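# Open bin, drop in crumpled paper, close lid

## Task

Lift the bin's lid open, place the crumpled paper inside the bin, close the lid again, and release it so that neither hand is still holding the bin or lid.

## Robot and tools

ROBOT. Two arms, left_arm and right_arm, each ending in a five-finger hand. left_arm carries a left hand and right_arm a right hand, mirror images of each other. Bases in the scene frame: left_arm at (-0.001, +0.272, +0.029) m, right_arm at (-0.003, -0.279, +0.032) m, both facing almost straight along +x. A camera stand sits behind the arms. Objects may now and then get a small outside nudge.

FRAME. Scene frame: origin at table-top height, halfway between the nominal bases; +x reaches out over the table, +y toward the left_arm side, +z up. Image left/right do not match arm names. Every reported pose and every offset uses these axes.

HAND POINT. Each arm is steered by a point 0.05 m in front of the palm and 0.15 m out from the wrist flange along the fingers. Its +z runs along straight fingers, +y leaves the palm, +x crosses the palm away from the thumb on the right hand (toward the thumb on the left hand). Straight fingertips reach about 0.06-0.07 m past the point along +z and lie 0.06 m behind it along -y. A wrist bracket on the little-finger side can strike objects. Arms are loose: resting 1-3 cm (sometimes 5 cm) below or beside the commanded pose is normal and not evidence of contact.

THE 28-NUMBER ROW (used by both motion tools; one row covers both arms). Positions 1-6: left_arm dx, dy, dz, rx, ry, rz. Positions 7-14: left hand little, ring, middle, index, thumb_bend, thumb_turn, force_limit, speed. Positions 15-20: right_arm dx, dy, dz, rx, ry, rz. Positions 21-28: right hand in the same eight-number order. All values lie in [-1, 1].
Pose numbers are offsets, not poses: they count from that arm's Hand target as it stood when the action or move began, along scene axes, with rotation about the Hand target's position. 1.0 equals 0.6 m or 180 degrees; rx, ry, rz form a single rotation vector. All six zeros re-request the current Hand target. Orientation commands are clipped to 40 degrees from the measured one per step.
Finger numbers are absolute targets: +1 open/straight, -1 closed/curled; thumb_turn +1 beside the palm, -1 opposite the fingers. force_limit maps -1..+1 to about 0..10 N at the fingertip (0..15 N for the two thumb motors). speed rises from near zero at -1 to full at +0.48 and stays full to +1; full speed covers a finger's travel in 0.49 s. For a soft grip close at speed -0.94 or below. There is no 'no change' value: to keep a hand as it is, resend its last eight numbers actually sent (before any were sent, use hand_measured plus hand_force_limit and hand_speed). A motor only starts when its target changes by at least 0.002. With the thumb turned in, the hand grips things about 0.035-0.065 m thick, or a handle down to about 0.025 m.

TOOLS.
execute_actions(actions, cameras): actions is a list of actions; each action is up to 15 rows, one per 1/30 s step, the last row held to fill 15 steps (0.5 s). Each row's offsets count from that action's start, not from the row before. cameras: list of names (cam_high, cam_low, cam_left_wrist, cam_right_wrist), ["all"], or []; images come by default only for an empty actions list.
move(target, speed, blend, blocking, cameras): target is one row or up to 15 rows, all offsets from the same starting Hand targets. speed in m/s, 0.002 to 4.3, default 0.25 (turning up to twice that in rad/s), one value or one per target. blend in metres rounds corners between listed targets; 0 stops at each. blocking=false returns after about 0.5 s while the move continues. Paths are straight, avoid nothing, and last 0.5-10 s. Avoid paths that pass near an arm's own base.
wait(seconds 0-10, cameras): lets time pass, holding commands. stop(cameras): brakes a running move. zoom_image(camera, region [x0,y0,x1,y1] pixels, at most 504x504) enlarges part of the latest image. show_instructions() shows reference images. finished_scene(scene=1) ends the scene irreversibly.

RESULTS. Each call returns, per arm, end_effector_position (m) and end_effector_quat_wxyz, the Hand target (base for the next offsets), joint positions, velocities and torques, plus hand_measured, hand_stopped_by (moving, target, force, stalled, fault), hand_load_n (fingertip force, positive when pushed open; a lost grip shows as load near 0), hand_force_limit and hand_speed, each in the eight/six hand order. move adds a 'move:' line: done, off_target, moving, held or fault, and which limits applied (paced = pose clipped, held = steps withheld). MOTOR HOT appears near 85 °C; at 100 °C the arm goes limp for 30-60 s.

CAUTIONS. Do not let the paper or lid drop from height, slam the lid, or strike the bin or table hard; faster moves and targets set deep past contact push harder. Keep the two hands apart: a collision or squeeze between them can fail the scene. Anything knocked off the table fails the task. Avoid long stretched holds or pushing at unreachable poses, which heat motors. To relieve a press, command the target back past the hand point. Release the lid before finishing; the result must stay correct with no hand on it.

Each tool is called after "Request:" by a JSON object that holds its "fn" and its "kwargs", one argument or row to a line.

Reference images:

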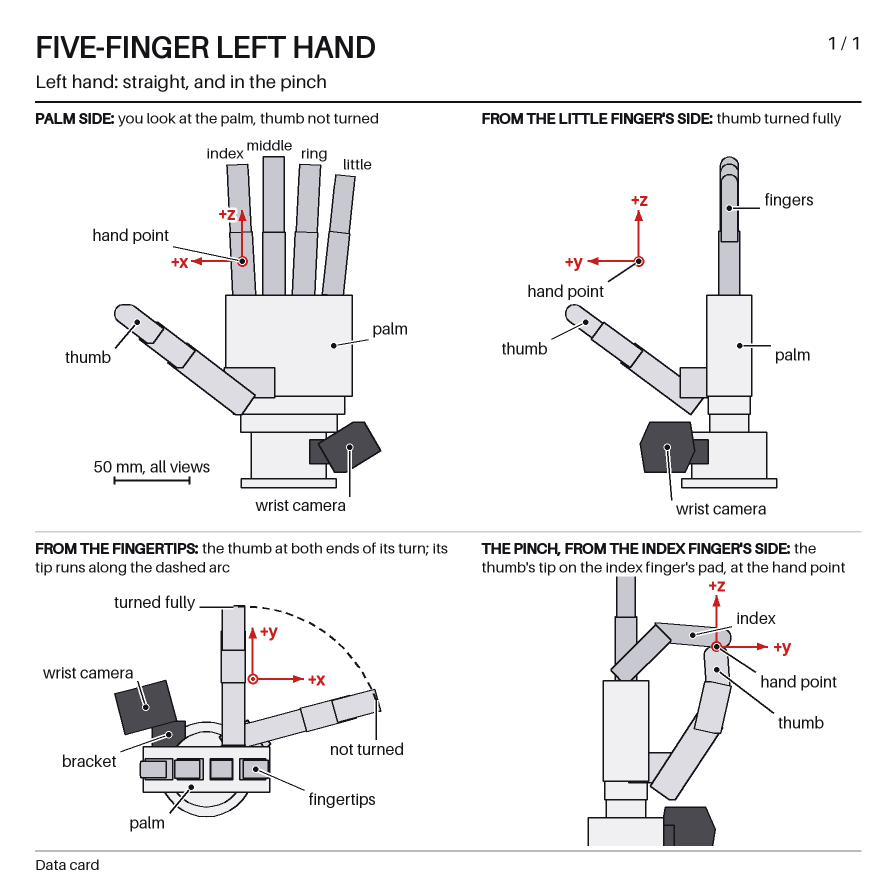

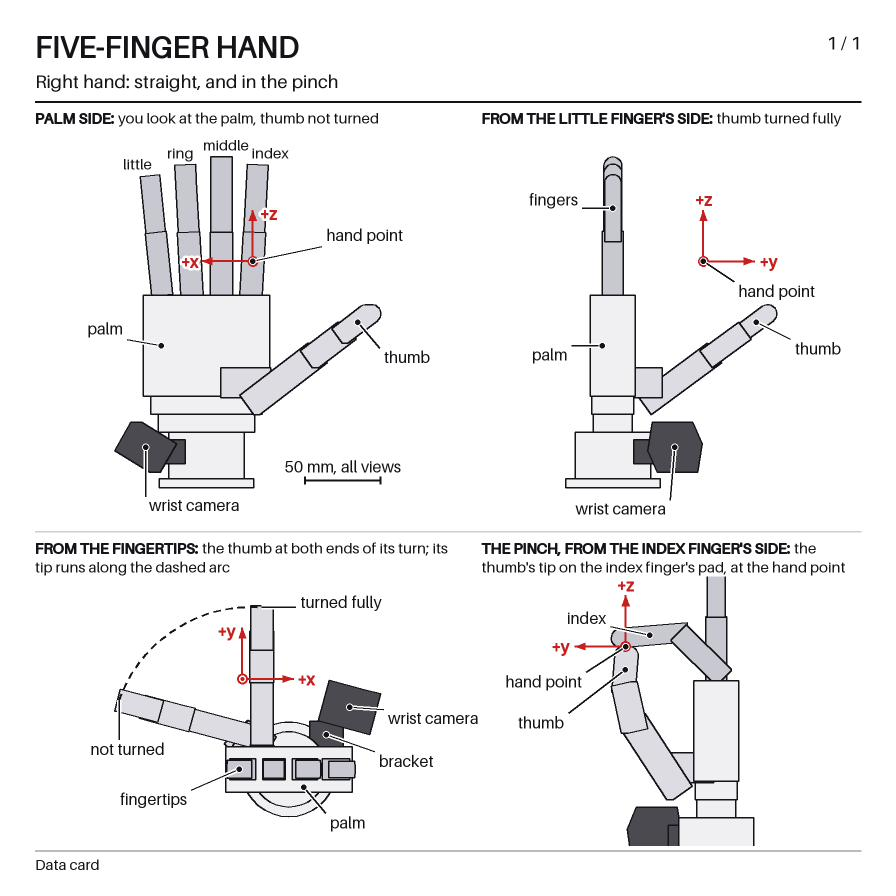

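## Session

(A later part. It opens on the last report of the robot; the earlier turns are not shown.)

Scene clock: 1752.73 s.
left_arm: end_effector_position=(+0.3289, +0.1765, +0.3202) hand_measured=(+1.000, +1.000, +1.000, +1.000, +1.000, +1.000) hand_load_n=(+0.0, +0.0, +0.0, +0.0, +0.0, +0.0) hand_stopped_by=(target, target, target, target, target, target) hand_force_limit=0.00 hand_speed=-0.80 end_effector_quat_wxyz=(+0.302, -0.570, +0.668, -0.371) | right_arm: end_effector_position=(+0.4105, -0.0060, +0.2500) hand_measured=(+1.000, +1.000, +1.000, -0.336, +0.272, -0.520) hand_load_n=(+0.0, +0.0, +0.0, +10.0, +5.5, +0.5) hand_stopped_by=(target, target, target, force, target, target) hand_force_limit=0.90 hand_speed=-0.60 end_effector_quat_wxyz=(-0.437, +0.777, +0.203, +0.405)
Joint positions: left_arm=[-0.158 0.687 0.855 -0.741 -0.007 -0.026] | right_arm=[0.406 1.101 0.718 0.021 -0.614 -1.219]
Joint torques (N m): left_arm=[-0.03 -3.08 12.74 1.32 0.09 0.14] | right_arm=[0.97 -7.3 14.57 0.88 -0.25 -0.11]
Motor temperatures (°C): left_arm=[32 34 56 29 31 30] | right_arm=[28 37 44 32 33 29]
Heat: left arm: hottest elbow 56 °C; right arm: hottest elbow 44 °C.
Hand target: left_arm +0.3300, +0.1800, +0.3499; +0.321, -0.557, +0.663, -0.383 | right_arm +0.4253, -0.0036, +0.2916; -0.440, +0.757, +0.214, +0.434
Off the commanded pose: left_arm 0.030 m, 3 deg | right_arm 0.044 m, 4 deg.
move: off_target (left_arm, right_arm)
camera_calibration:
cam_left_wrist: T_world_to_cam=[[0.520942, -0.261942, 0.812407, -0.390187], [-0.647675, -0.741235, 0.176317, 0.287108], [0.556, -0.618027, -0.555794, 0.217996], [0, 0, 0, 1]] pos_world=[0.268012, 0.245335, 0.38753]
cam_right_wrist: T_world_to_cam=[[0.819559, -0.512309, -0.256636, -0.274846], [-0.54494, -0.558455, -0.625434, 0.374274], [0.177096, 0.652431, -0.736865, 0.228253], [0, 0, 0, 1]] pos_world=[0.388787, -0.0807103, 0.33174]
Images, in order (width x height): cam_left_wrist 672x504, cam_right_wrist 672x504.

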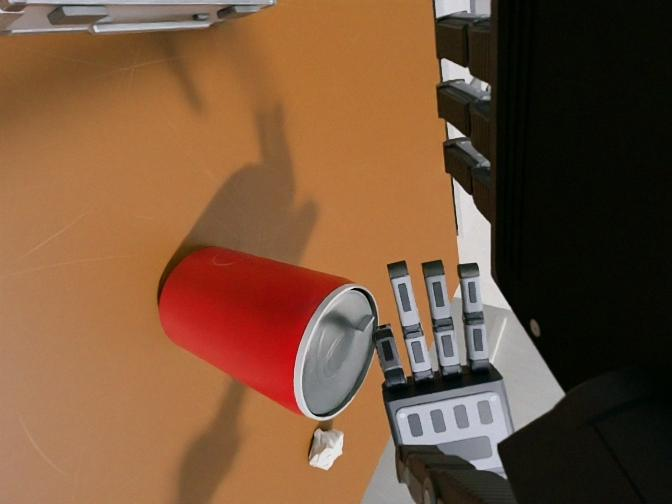

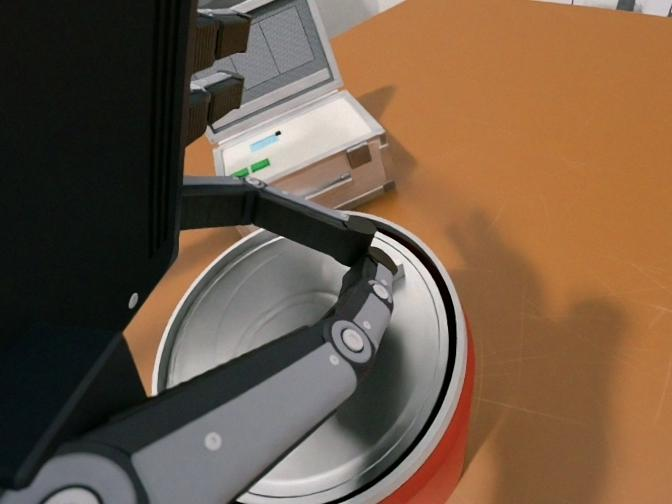

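Request:
{"fn": "execute_actions", "kwargs": {
  "actions": [
    [[0,0,0,0,0,0,1,1,1,1,1,1,0,-0.8,0,0,0,0,0,0,1,1,1,-0.1,0.27,-0.52,0.9,-0.3]],
    [[0,0,0,0,0,0,1,1,1,1,1,1,0,-0.8,0,0,0,0,0,0,1,1,1,-0.1,0.27,-0.52,0.9,-0.3]]
  ],
  "cameras": ["cam_right_wrist","cam_left_wrist"]
}}

Request:
{"fn": "zoom_image", "kwargs": {
  "camera": "cam_right_wrist",
  "region": [320, 200, 440, 340]
}}

Request:
{"fn": "zoom_image", "kwargs": {
  "camera": "cam_left_wrist",
  "region": [340, 280, 420, 400]
}}

Scene clock: 1809.27 s.
left_arm: end_effector_position=(+0.3289, +0.1765, +0.3202) hand_measured=(+1.000, +1.000, +1.000, +1.000, +1.000, +1.000) hand_load_n=(+0.0, +0.0, +0.0, +0.0, +0.0, -0.5) hand_stopped_by=(target, target, target, target, target, target) hand_force_limit=0.00 hand_speed=-0.80 end_effector_quat_wxyz=(+0.302, -0.570, +0.668, -0.371) | right_arm: end_effector_position=(+0.4105, -0.0060, +0.2500) hand_measured=(+1.000, +1.000, +1.000, -0.100, +0.270, -0.520) hand_load_n=(+0.0, +0.0, +0.0, +0.0, +0.0, +0.0) hand_stopped_by=(target, target, target, target, target, target) hand_force_limit=0.90 hand_speed=-0.30 end_effector_quat_wxyz=(-0.437, +0.777, +0.203, +0.405)
Joint positions: left_arm=[-0.158 0.687 0.855 -0.741 -0.007 -0.026] | right_arm=[0.406 1.101 0.718 0.021 -0.614 -1.219]
Joint torques (N m): left_arm=[-0.03 -3.02 12.74 1.33 0.09 0.14] | right_arm=[0.91 -7.3 14.56 0.85 -0.25 -0.1]
Motor temperatures (°C): left_arm=[32 34 56 29 31 30] | right_arm=[28 37 47 31 33 29]
Heat: left arm: hottest elbow 56 °C; right arm: hottest elbow 47 °C.
Hand target: left_arm +0.3300, +0.1800, +0.3499; +0.321, -0.557, +0.663, -0.383 | right_arm +0.4253, -0.0036, +0.2916; -0.440, +0.757, +0.214, +0.434
Off the commanded pose: left_arm 0.030 m, 3 deg | right_arm 0.044 m, 4 deg.
camera_calibration:
cam_left_wrist: T_world_to_cam=[[0.520942, -0.261942, 0.812407, -0.390187], [-0.647675, -0.741235, 0.176317, 0.287108], [0.556, -0.618027, -0.555794, 0.217996], [0, 0, 0, 1]] pos_world=[0.268012, 0.245335, 0.38753]
cam_right_wrist: T_world_to_cam=[[0.819559, -0.512309, -0.256636, -0.274846], [-0.54494, -0.558455, -0.625434, 0.374274], [0.177096, 0.652431, -0.736865, 0.228253], [0, 0, 0, 1]] pos_world=[0.388787, -0.0807103, 0.33174]
Images, in order (width x height): cam_left_wrist 672x504, cam_right_wrist 672x504.

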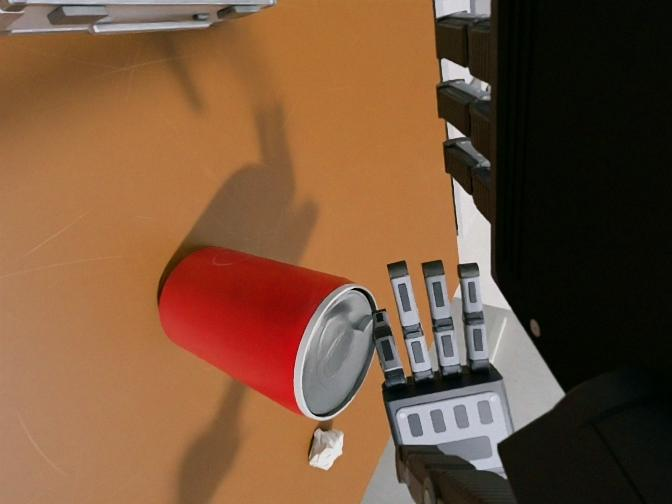

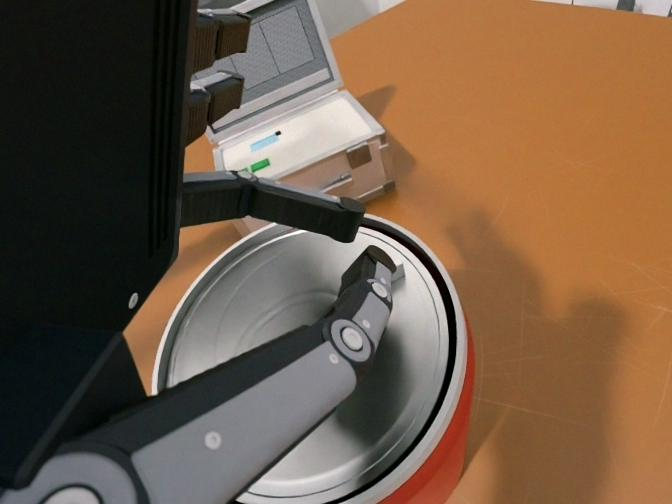

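Scaled by 3.600 from the camera's 672x504 image, which has a finer 960x720 frame.

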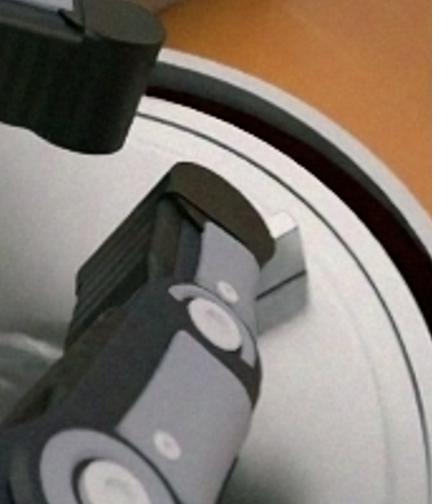

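Scaled by 4.200 from the camera's 672x504 image, which has a finer 960x720 frame.

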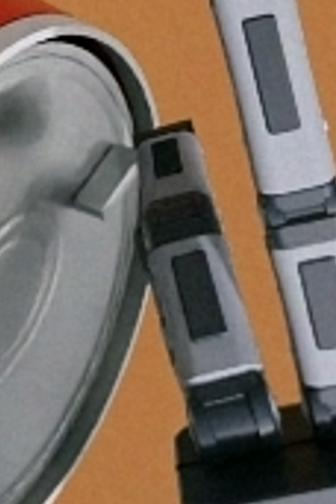

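Request:
{"fn": "move", "kwargs": {
  "target": [0,0,0,0,0,0,1,1,1,1,1,1,0,-0.8,-0.0255,0,-0.1133,0,0,0,1,1,1,-0.1,0.27,-0.52,0.9,-0.3],
  "speed": 0.04,
  "cameras": ["cam_right_wrist","cam_left_wrist"]
}}

Request:
{"fn": "zoom_image", "kwargs": {
  "camera": "cam_right_wrist",
  "region": [320, 200, 440, 340]
}}

Request:
{"fn": "zoom_image", "kwargs": {
  "camera": "cam_left_wrist",
  "region": [340, 280, 420, 400]
}}

Scene clock: 1819.33 s.
left_arm: end_effector_position=(+0.3289, +0.1765, +0.3202) hand_measured=(+1.000, +1.000, +1.000, +1.000, +1.000, +1.000) hand_load_n=(+0.0, +0.0, +0.0, +0.0, +0.0, +0.0) hand_stopped_by=(target, target, target, target, target, target) hand_force_limit=0.00 hand_speed=-0.80 end_effector_quat_wxyz=(+0.302, -0.570, +0.668, -0.371) | right_arm: end_effector_position=(+0.4109, -0.0076, +0.2355) hand_measured=(+1.000, +1.000, +1.000, -0.100, +0.270, -0.520) hand_load_n=(+0.0, +0.0, +0.0, +0.0, -1.0, -1.0) hand_stopped_by=(target, target, target, target, target, target) hand_force_limit=0.90 hand_speed=-0.30 end_effector_quat_wxyz=(-0.439, +0.754, +0.212, +0.440)
Joint positions: left_arm=[-0.158 0.687 0.855 -0.741 -0.007 -0.026] | right_arm=[0.406 1.114 0.63 0.202 -0.606 -1.224]
Joint torques (N m): left_arm=[-0.03 -3.02 12.75 1.33 0.09 0.14] | right_arm=[2.32 -3.78 7.77 1.96 0.21 -0.04]
Motor temperatures (°C): left_arm=[32 34 56 29 31 30] | right_arm=[28 37 47 32 33 29]
Heat: left arm: hottest elbow 56 °C; right arm: hottest elbow 47 °C.
Hand target: left_arm +0.3300, +0.1800, +0.3499; +0.321, -0.557, +0.663, -0.383 | right_arm +0.4100, -0.0036, +0.2236; -0.440, +0.757, +0.214, +0.434
Off the commanded pose: left_arm 0.030 m, 3 deg | right_arm 0.013 m, 1 deg.
move: off_target (left_arm, right_arm)
camera_calibration:
cam_left_wrist: T_world_to_cam=[[0.520942, -0.261942, 0.812407, -0.390187], [-0.647675, -0.741235, 0.176317, 0.287108], [0.556, -0.618027, -0.555794, 0.217996], [0, 0, 0, 1]] pos_world=[0.268012, 0.245335, 0.38753]
cam_right_wrist: T_world_to_cam=[[0.834629, -0.510537, -0.206754, -0.297612], [-0.496842, -0.535753, -0.682728, 0.35843], [0.237789, 0.672548, -0.700811, 0.185204], [0, 0, 0, 1]] pos_world=[0.382439, -0.0844711, 0.312971]
Images, in order (width x height): cam_left_wrist 672x504, cam_right_wrist 672x504.

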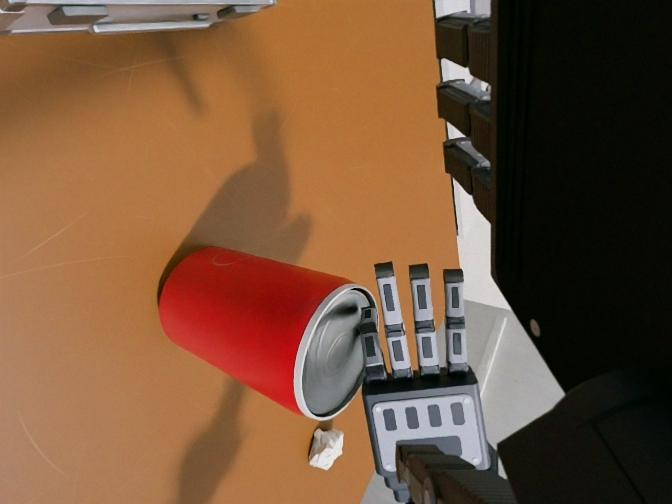

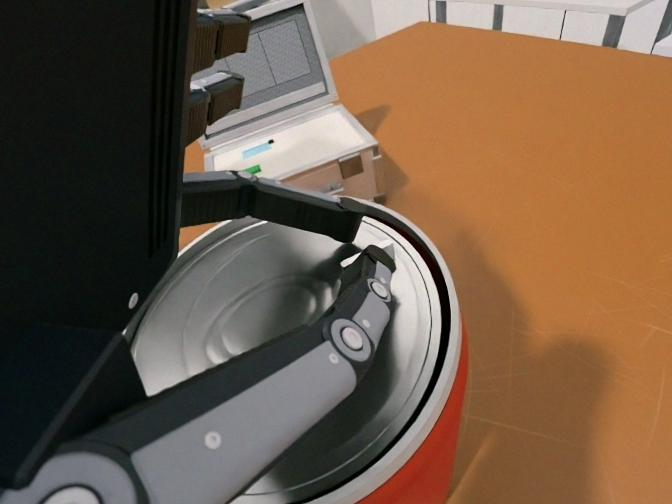

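Scaled by 3.600 from the camera's 672x504 image, which has a finer 960x720 frame.

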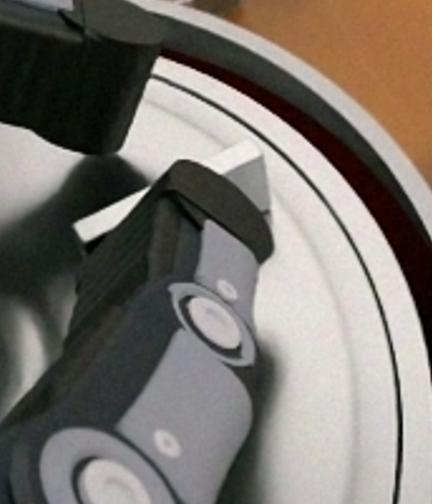

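Scaled by 4.200 from the camera's 672x504 image, which has a finer 960x720 frame.

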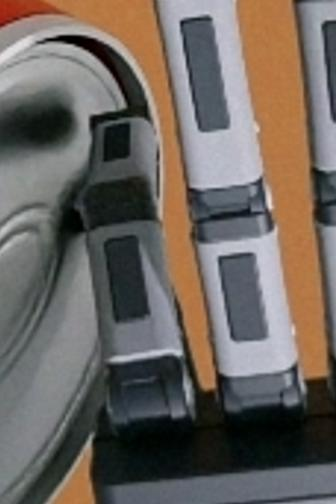

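Request:
{"fn": "wait", "kwargs": {
  "seconds": 0,
  "cameras": ["cam_high","cam_low"]
}}

Request:
{"fn": "zoom_image", "kwargs": {
  "camera": "cam_high",
  "region": [230, 240, 370, 380]
}}

Request:
{"fn": "zoom_image", "kwargs": {
  "camera": "cam_low",
  "region": [260, 160, 420, 320]
}}

Scene clock: 1828.33 s.
left_arm: end_effector_position=(+0.3289, +0.1765, +0.3202) hand_measured=(+1.000, +1.000, +1.000, +1.000, +1.000, +1.000) hand_load_n=(-0.5, +0.0, +0.0, +0.0, +0.0, +0.0) hand_stopped_by=(target, target, target, target, target, target) hand_force_limit=0.00 hand_speed=-0.80 end_effector_quat_wxyz=(+0.302, -0.570, +0.668, -0.371) | right_arm: end_effector_position=(+0.4109, -0.0076, +0.2355) hand_measured=(+1.000, +1.000, +1.000, -0.100, +0.270, -0.520) hand_load_n=(+0.0, +0.0, +0.0, +0.0, -1.5, -1.0) hand_stopped_by=(target, target, target, target, target, target) hand_force_limit=0.90 hand_speed=-0.30 end_effector_quat_wxyz=(-0.439, +0.754, +0.212, +0.440)
Joint positions: left_arm=[-0.158 0.687 0.855 -0.741 -0.007 -0.026] | right_arm=[0.406 1.114 0.63 0.202 -0.606 -1.224]
Joint torques (N m): left_arm=[-0.03 -3.02 12.74 1.32 0.09 0.14] | right_arm=[2.43 -3.84 7.76 1.98 0.2 -0.04]
Motor temperatures (°C): left_arm=[32 34 56 29 31 30] | right_arm=[28 37 47 32 33 29]
Heat: left arm: hottest elbow 56 °C; right arm: hottest elbow 47 °C.
Hand target: left_arm +0.3300, +0.1800, +0.3499; +0.321, -0.557, +0.663, -0.383 | right_arm +0.4100, -0.0036, +0.2236; -0.440, +0.757, +0.214, +0.434
Off the commanded pose: left_arm 0.030 m, 3 deg | right_arm 0.013 m, 1 deg.
Images, in order (width x height): cam_high 672x504, cam_low 672x504.

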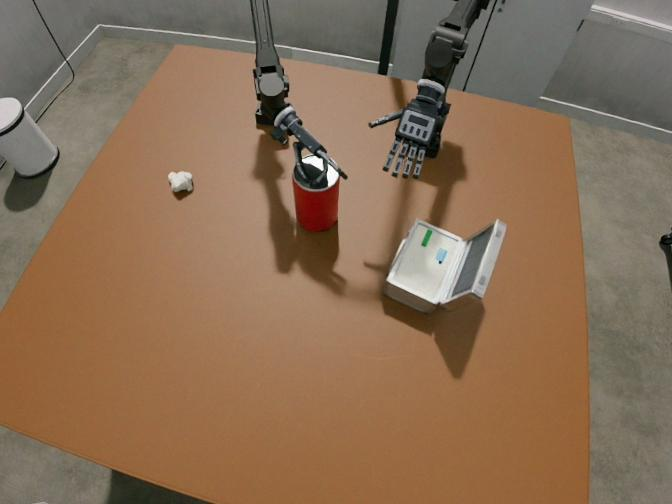

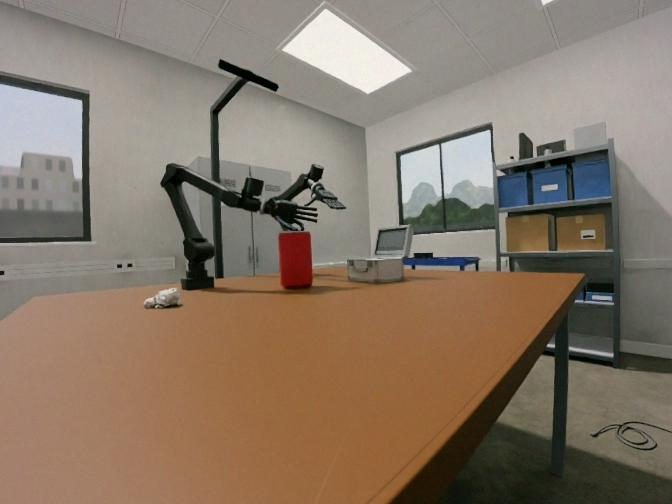

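Scaled by 3.600 from the camera's 672x504 image, which has a finer 960x720 frame.

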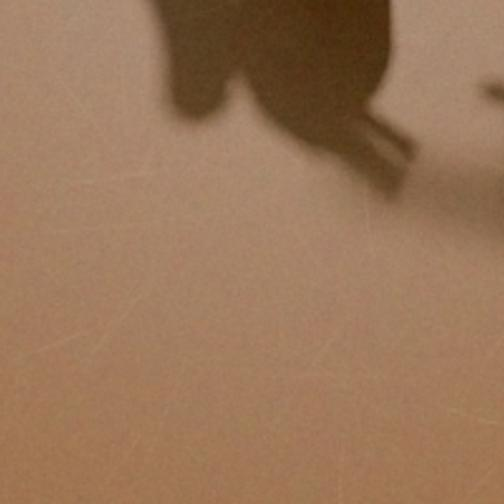

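Scaled by 3.150 from the camera's 672x504 image, which has a finer 960x720 frame.

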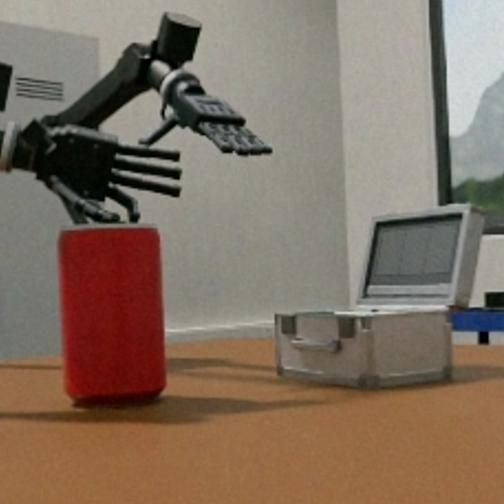

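Request:
{"fn": "zoom_image", "kwargs": {
  "camera": "cam_low",
  "region": [265, 195, 325, 245]
}}

Request:
{"fn": "zoom_image", "kwargs": {
  "camera": "cam_high",
  "region": [265, 115, 365, 205]
}}

Scaled by 8.400 from the camera's 672x504 image, which has a finer 960x720 frame.

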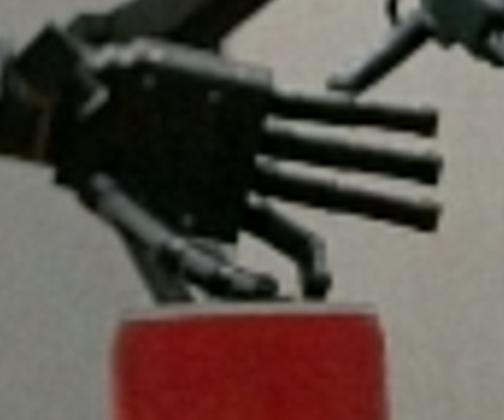

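Scaled by 5.040 from the camera's 672x504 image, which has a finer 960x720 frame.

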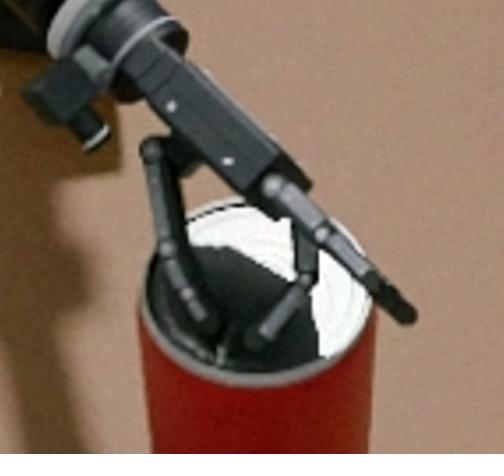

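Request:
{"fn": "move", "kwargs": {
  "target": [0,0,0,0,0,0,1,1,1,1,1,1,0,-0.8,0,0,-0.0133,0,0,0,1,1,1,-0.1,0.27,-0.52,0.9,-0.3],
  "speed": 0.04,
  "cameras": ["cam_right_wrist","cam_low","cam_high"]
}}

Request:
{"fn": "zoom_image", "kwargs": {
  "camera": "cam_right_wrist",
  "region": [320, 200, 440, 340]
}}

Request:
{"fn": "zoom_image", "kwargs": {
  "camera": "cam_low",
  "region": [265, 205, 325, 245]
}}

Request:
{"fn": "zoom_image", "kwargs": {
  "camera": "cam_high",
  "region": [285, 145, 345, 200]
}}

Scene clock: 1882.77 s.
left_arm: end_effector_position=(+0.3289, +0.1765, +0.3202) hand_measured=(+1.000, +1.000, +1.000, +1.000, +1.000, +1.000) hand_load_n=(+0.0, +0.0, +0.0, +0.0, +0.0, +0.0) hand_stopped_by=(target, target, target, target, target, target) hand_force_limit=0.00 hand_speed=-0.80 end_effector_quat_wxyz=(+0.302, -0.570, +0.668, -0.371) | right_arm: end_effector_position=(+0.4118, -0.0073, +0.2356) hand_measured=(+1.000, +1.000, +1.000, -0.100, +0.270, -0.520) hand_load_n=(+0.0, +0.5, +0.0, +0.0, -2.0, -1.5) hand_stopped_by=(target, target, target, target, target, target) hand_force_limit=0.90 hand_speed=-0.30 end_effector_quat_wxyz=(-0.439, +0.749, +0.215, +0.448)
Joint positions: left_arm=[-0.158 0.687 0.855 -0.741 -0.007 -0.026] | right_arm=[0.406 1.117 0.62 0.234 -0.606 -1.227]
Joint torques (N m): left_arm=[0.03 -3.02 12.74 1.32 0.09 0.14] | right_arm=[2.26 -3.19 7.36 1.81 0.2 -0.04]
Motor temperatures (°C): left_arm=[32 34 56 29 31 30] | right_arm=[28 36 45 32 33 29]
Heat: left arm: hottest elbow 56 °C; right arm: hottest elbow 45 °C.
Hand target: left_arm +0.3300, +0.1800, +0.3499; +0.321, -0.557, +0.663, -0.383 | right_arm +0.4100, -0.0036, +0.2156; -0.440, +0.757, +0.214, +0.434
Off the commanded pose: left_arm 0.030 m, 3 deg | right_arm 0.020 m, 2 deg.
move: off_target (left_arm, right_arm)
camera_calibration:
cam_right_wrist: T_world_to_cam=[[0.838884, -0.508651, -0.193772, -0.303025], [-0.483098, -0.531752, -0.695598, 0.356553], [0.250778, 0.677137, -0.691806, 0.177399], [0, 0, 0, 1]] pos_world=[0.381965, -0.0846603, 0.312026]
Images, in order (width x height): cam_high 672x504, cam_low 672x504, cam_right_wrist 672x504.

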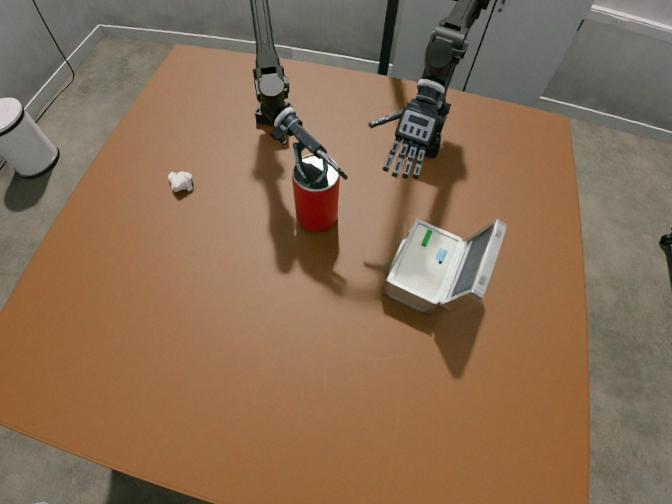

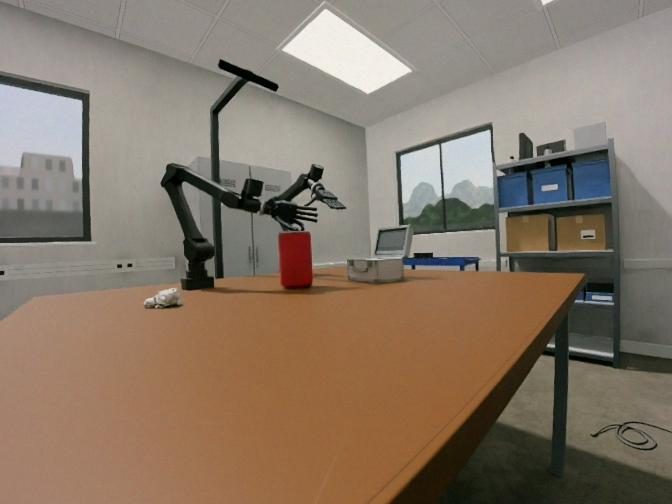

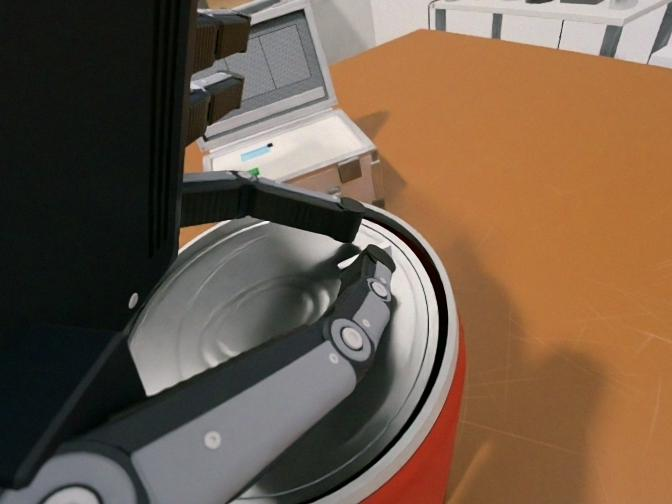

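Scaled by 3.600 from the camera's 672x504 image, which has a finer 960x720 frame.

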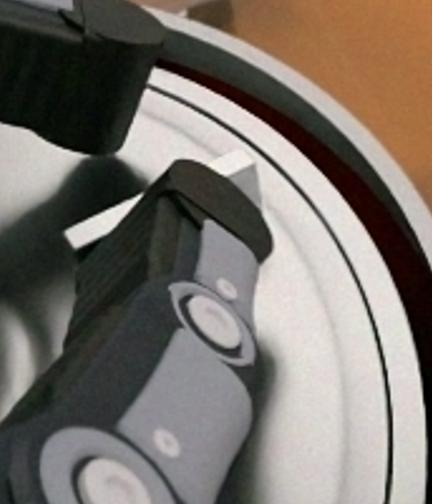

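Scaled by 8.400 from the camera's 672x504 image, which has a finer 960x720 frame.

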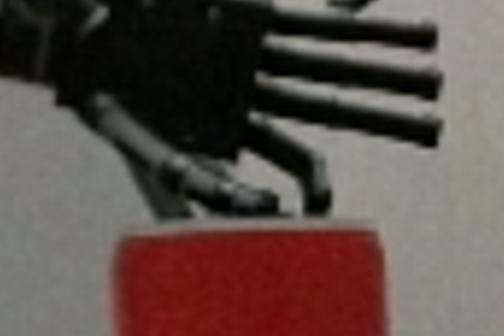

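Scaled by 8.400 from the camera's 672x504 image, which has a finer 960x720 frame.

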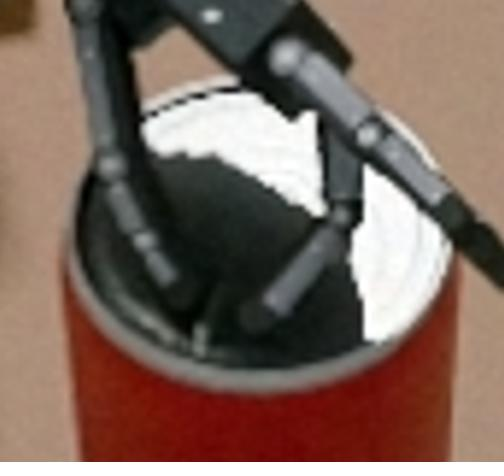

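Request:
{"fn": "move", "kwargs": {
  "target": [0,0,0,0,0,0,1,1,1,1,1,1,0,-0.8,0.0233,0,0.16,0,0,0,1,1,1,-0.1,0.27,-0.52,0.9,-0.3],
  "speed": 0.06,
  "cameras": ["cam_right_wrist","cam_low","cam_high"]
}}

Request:
{"fn": "zoom_image", "kwargs": {
  "camera": "cam_low",
  "region": [265, 205, 325, 245]
}}

Request:
{"fn": "zoom_image", "kwargs": {
  "camera": "cam_right_wrist",
  "region": [320, 200, 440, 340]
}}

Request:
{"fn": "zoom_image", "kwargs": {
  "camera": "cam_high",
  "region": [285, 145, 345, 200]
}}

Scene clock: 1922.83 s.
left_arm: end_effector_position=(+0.3289, +0.1765, +0.3202) hand_measured=(+1.000, +1.000, +1.000, +1.000, +1.000, +1.000) hand_load_n=(+0.0, +0.0, +0.0, +0.0, +0.0, +0.0) hand_stopped_by=(target, target, target, target, target, target) hand_force_limit=0.00 hand_speed=-0.80 end_effector_quat_wxyz=(+0.302, -0.570, +0.668, -0.371) | right_arm: end_effector_position=(+0.4115, -0.0059, +0.2708) hand_measured=(+1.000, +1.000, +1.000, -0.100, +0.270, -0.520) hand_load_n=(+0.0, +0.0, +0.0, +0.0, +0.0, +0.0) hand_stopped_by=(target, target, target, target, target, target) hand_force_limit=0.90 hand_speed=-0.30 end_effector_quat_wxyz=(-0.436, +0.776, +0.204, +0.407)
Joint positions: left_arm=[-0.158 0.687 0.855 -0.741 -0.007 -0.026] | right_arm=[0.406 1.08 0.759 -0.039 -0.612 -1.22]
Joint torques (N m): left_arm=[0.03 -3.08 12.77 1.31 0.09 0.14] | right_arm=[1.03 -7.12 14.68 0.9 -0.25 -0.08]
Motor temperatures (°C): left_arm=[32 34 56 29 31 30] | right_arm=[28 36 44 32 33 29]
Heat: left arm: hottest elbow 56 °C; right arm: hottest elbow 44 °C.
Hand target: left_arm +0.3300, +0.1800, +0.3499; +0.321, -0.557, +0.663, -0.383 | right_arm +0.4240, -0.0036, +0.3116; -0.440, +0.757, +0.214, +0.434
Off the commanded pose: left_arm 0.030 m, 3 deg | right_arm 0.043 m, 4 deg.
move: off_target (left_arm, right_arm)
camera_calibration:
cam_right_wrist: T_world_to_cam=[[0.820126, -0.513143, -0.253136, -0.271529], [-0.542806, -0.557809, -0.627862, 0.387627], [0.180981, 0.65233, -0.736011, 0.241443], [0, 0, 0, 1]] pos_world=[0.389398, -0.0806117, 0.352347]
Images, in order (width x height): cam_high 672x504, cam_low 672x504, cam_right_wrist 672x504.

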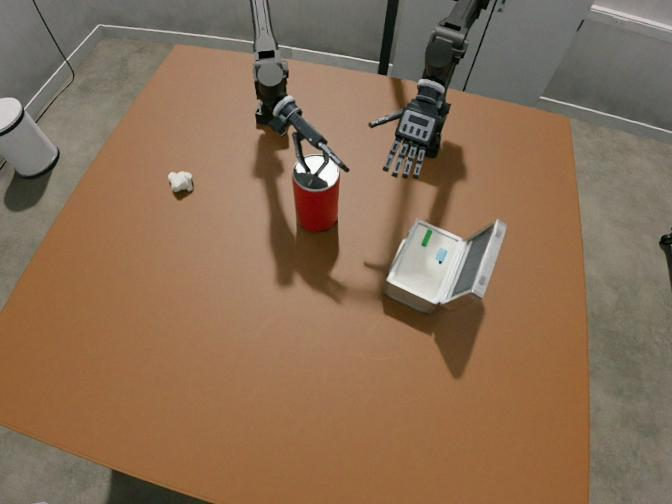

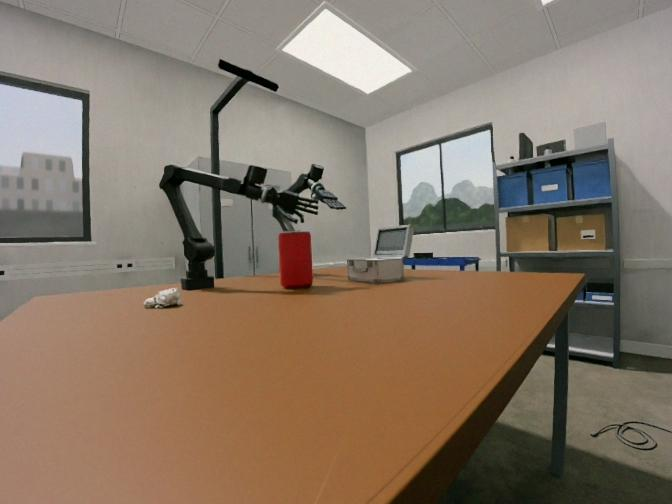

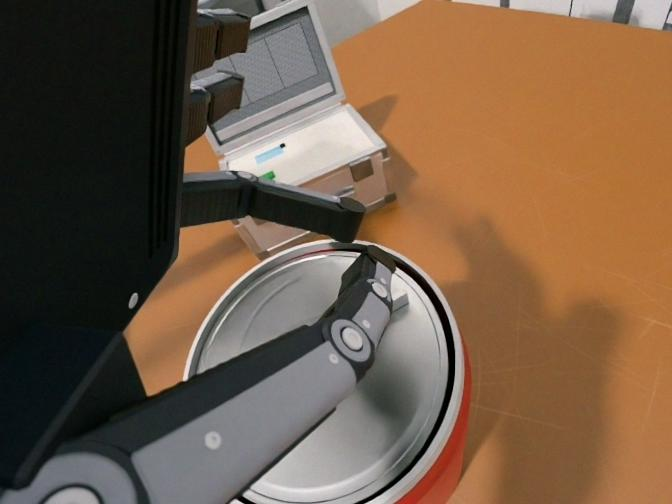

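Scaled by 8.400 from the camera's 672x504 image, which has a finer 960x720 frame.

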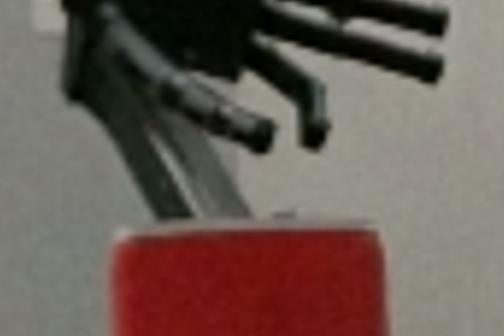

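Scaled by 3.600 from the camera's 672x504 image, which has a finer 960x720 frame.

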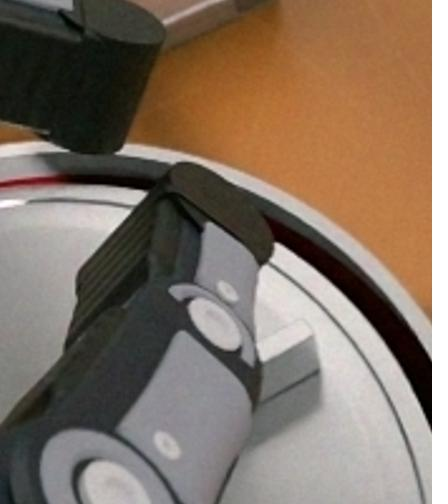

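Scaled by 8.400 from the camera's 672x504 image, which has a finer 960x720 frame.

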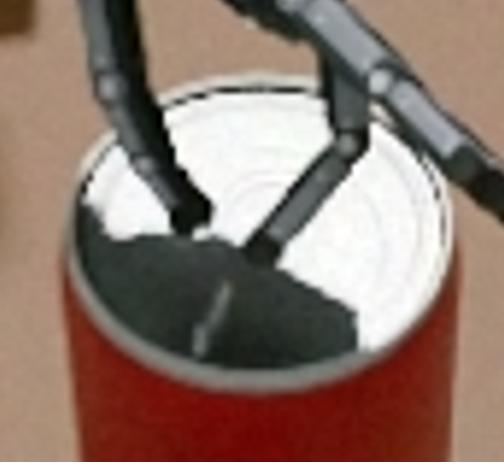

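Request:
{"fn": "move", "kwargs": {
  "target": [0.148,0.04,-0.12,-0.1255,-0.1256,-0.3808,1,1,1,1,1,1,0,-0.8,0,0,0,0,0,0,1,1,1,-0.1,0.27,-0.52,0.9,-0.3],
  "speed": 0.15,
  "cameras": ["cam_high","cam_low","cam_left_wrist"]
}}

Scene clock: 2107.60 s.
left_arm: end_effector_position=(+0.3995, +0.1908, +0.2625) hand_measured=(+1.000, +1.000, +1.000, +1.000, +1.000, +1.000) hand_load_n=(+0.0, -0.5, +0.0, +0.0, +0.0, +0.0) hand_stopped_by=(target, target, target, target, target, target) hand_force_limit=0.00 hand_speed=-0.80 end_effector_quat_wxyz=(+0.076, -0.136, +0.695, -0.702) | right_arm: end_effector_position=(+0.4115, -0.0059, +0.2708) hand_measured=(+1.000, +1.000, +1.000, -0.100, +0.270, -0.520) hand_load_n=(+0.0, +0.0, +0.0, +0.0, +0.0, +0.5) hand_stopped_by=(target, target, target, target, target, target) hand_force_limit=0.90 hand_speed=-0.30 end_effector_quat_wxyz=(-0.436, +0.776, +0.204, +0.407)
Joint positions: left_arm=[0.329 1.34 0.882 -0.361 1.567 0.733] | right_arm=[0.406 1.08 0.759 -0.039 -0.612 -1.22]
Joint torques (N m): left_arm=[0.03 -7.41 11.33 2.19 0.74 0.12] | right_arm=[1.03 -7.06 14.68 0.87 -0.25 -0.08]
Motor temperatures (°C): left_arm=[32 34 56 29 31 30] | right_arm=[28 37 54 31 33 29]
Heat: left arm: hottest elbow 56 °C; right arm: hottest elbow 54 °C.
Hand target: left_arm +0.4188, +0.2040, +0.2779; +0.060, -0.060, +0.705, -0.705 | right_arm +0.4240, -0.0036, +0.3116; -0.440, +0.757, +0.214, +0.434
Off the commanded pose: left_arm 0.028 m, 9 deg | right_arm 0.043 m, 4 deg.
joint sent to its limit (left arm) — joint 5 (wrist yaw), upper limit. The joint targets are off in position and orientation.
move: off_target (left_arm, right_arm)
camera_calibration:
cam_left_wrist: T_world_to_cam=[[-0.0865116, -0.0606944, 0.9944, -0.21987], [-0.96719, 0.244441, -0.0692246, 0.35767], [-0.23887, -0.967763, -0.07985, 0.414743], [0, 0, 0, 1]] pos_world=[0.425984, 0.300598, 0.276515]
Images, in order (width x height): cam_high 672x504, cam_low 672x504, cam_left_wrist 672x504.

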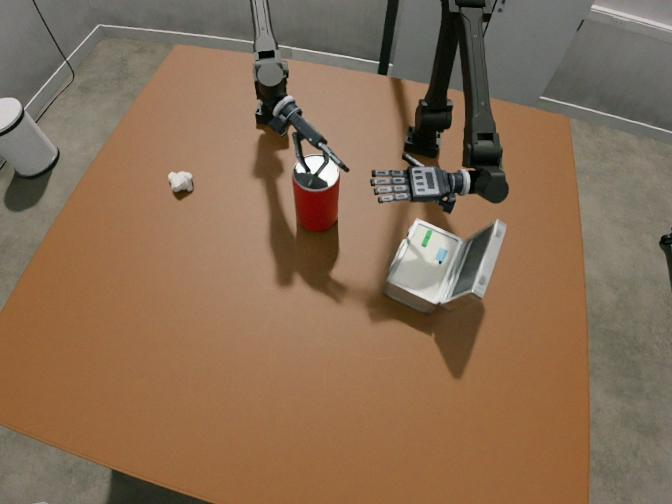

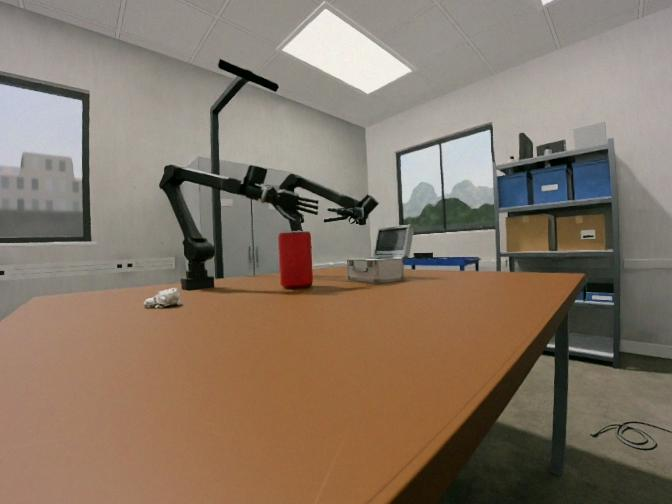

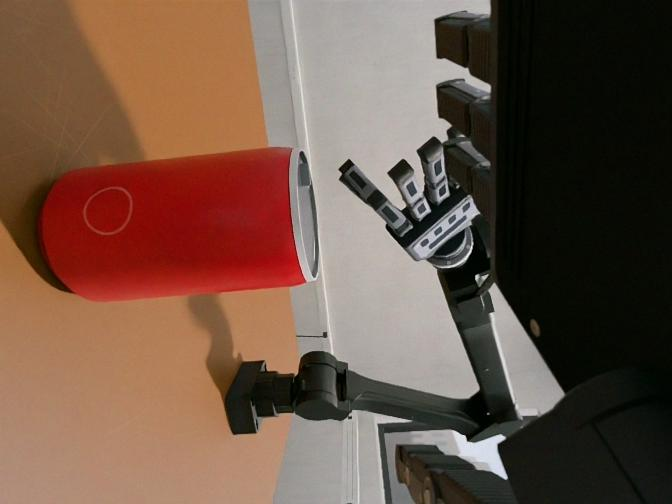

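Request:
{"fn": "zoom_image", "kwargs": {
  "camera": "cam_left_wrist",
  "region": [270, 120, 410, 300]
}}

Scaled by 2.800 from the camera's 672x504 image, which has a finer 960x720 frame.

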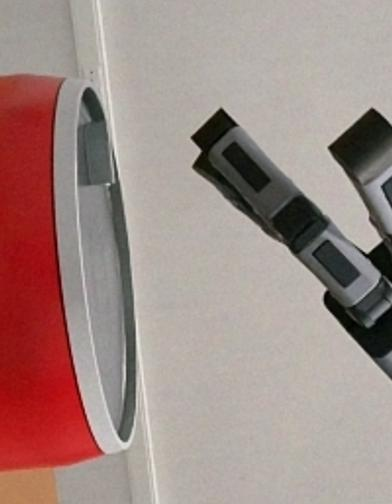

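Request:
{"fn": "zoom_image", "kwargs": {
  "camera": "cam_left_wrist",
  "region": [285, 145, 325, 195]
}}

Scaled by 10.080 from the camera's 672x504 image, which has a finer 960x720 frame.

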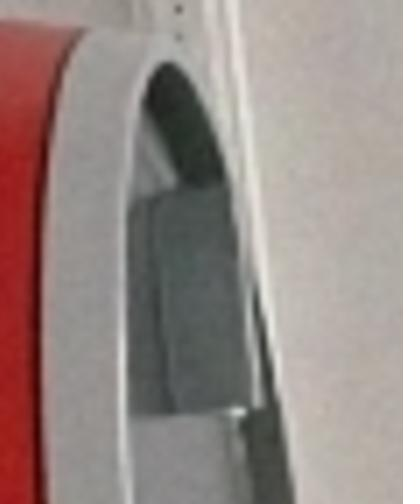

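Request:
{"fn": "move", "kwargs": {
  "target": [0,0,0,0,0,0,1,1,1,1,1,1,0,-0.8,-0.0233,0,-0.1467,0,0,0,1,1,1,-0.1,0.27,-0.52,0.9,-0.3],
  "speed": 0.05,
  "cameras": ["cam_left_wrist","cam_right_wrist"]
}}

Scene clock: 2142.80 s.
left_arm: end_effector_position=(+0.3995, +0.1908, +0.2625) hand_measured=(+1.000, +1.000, +1.000, +1.000, +1.000, +1.000) hand_load_n=(+0.0, +0.0, +0.5, +0.0, +0.0, +0.0) hand_stopped_by=(target, target, target, target, target, target) hand_force_limit=0.00 hand_speed=-0.80 end_effector_quat_wxyz=(+0.076, -0.136, +0.695, -0.702) | right_arm: end_effector_position=(+0.4111, -0.0076, +0.2356) hand_measured=(+1.000, +1.000, +1.000, -0.100, +0.270, -0.520) hand_load_n=(+0.0, +0.0, +0.0, +0.0, -1.0, -0.5) hand_stopped_by=(target, target, target, target, target, target) hand_force_limit=0.90 hand_speed=-0.30 end_effector_quat_wxyz=(-0.438, +0.754, +0.213, +0.440)
Joint positions: left_arm=[0.329 1.34 0.882 -0.361 1.567 0.733] | right_arm=[0.406 1.114 0.63 0.202 -0.606 -1.227]
Joint torques (N m): left_arm=[-0.03 -7.41 11.3 2.25 0.74 0.11] | right_arm=[2.37 -3.9 7.77 1.99 0.2 -0.02]
Heat: left arm: hottest elbow 53 °C; right arm: hottest elbow 54 °C.
Hand target: left_arm +0.4188, +0.2040, +0.2779; +0.060, -0.060, +0.705, -0.705 | right_arm +0.4100, -0.0036, +0.2236; -0.440, +0.757, +0.214, +0.434
Off the commanded pose: left_arm 0.028 m, 9 deg | right_arm 0.013 m, 1 deg.
joint sent to its limit (left arm) — joint 5 (wrist yaw), upper limit. The joint targets are off in position and orientation.
move: off_target (left_arm, right_arm)
camera_calibration:
cam_left_wrist: T_world_to_cam=[[-0.0865116, -0.0606944, 0.9944, -0.21987], [-0.96719, 0.244441, -0.0692246, 0.35767], [-0.23887, -0.967763, -0.07985, 0.414743], [0, 0, 0, 1]] pos_world=[0.425984, 0.300598, 0.276515]
cam_right_wrist: T_world_to_cam=[[0.835586, -0.510141, -0.203846, -0.298919], [-0.494615, -0.537133, -0.683259, 0.357745], [0.239066, 0.671747, -0.701144, 0.184799], [0, 0, 0, 1]] pos_world=[0.38254, -0.0844719, 0.31307]
Images, in order (width x height): cam_left_wrist 672x504, cam_right_wrist 672x504.

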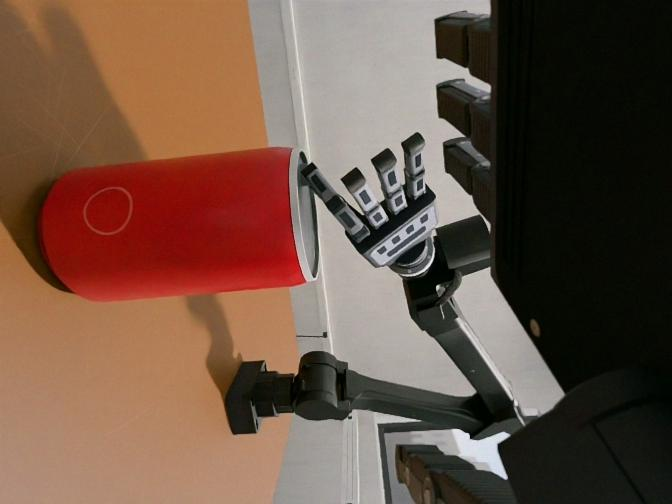

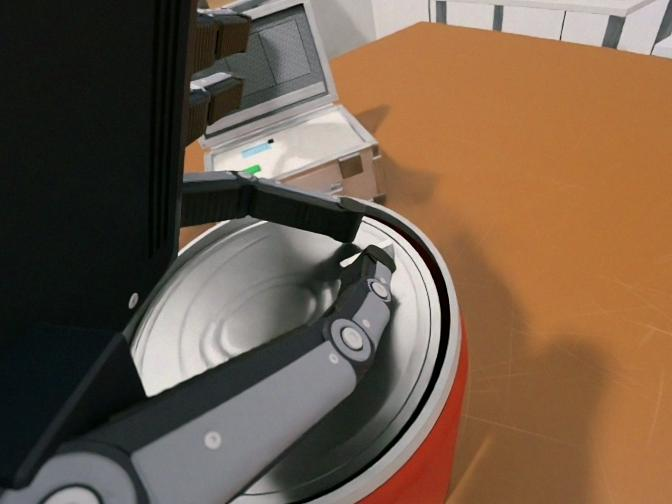

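Request:
{"fn": "zoom_image", "kwargs": {
  "camera": "cam_left_wrist",
  "region": [280, 140, 360, 220]
}}

Request:
{"fn": "zoom_image", "kwargs": {
  "camera": "cam_right_wrist",
  "region": [300, 180, 480, 340]
}}

Scaled by 6.300 from the camera's 672x504 image, which has a finer 960x720 frame.

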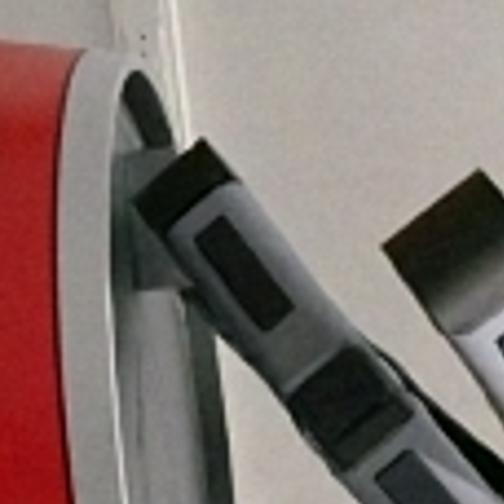

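Scaled by 2.800 from the camera's 672x504 image, which has a finer 960x720 frame.

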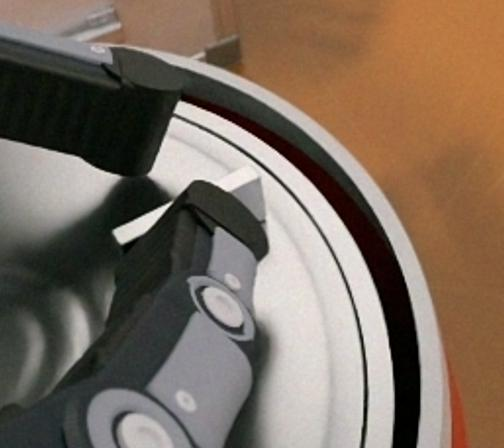

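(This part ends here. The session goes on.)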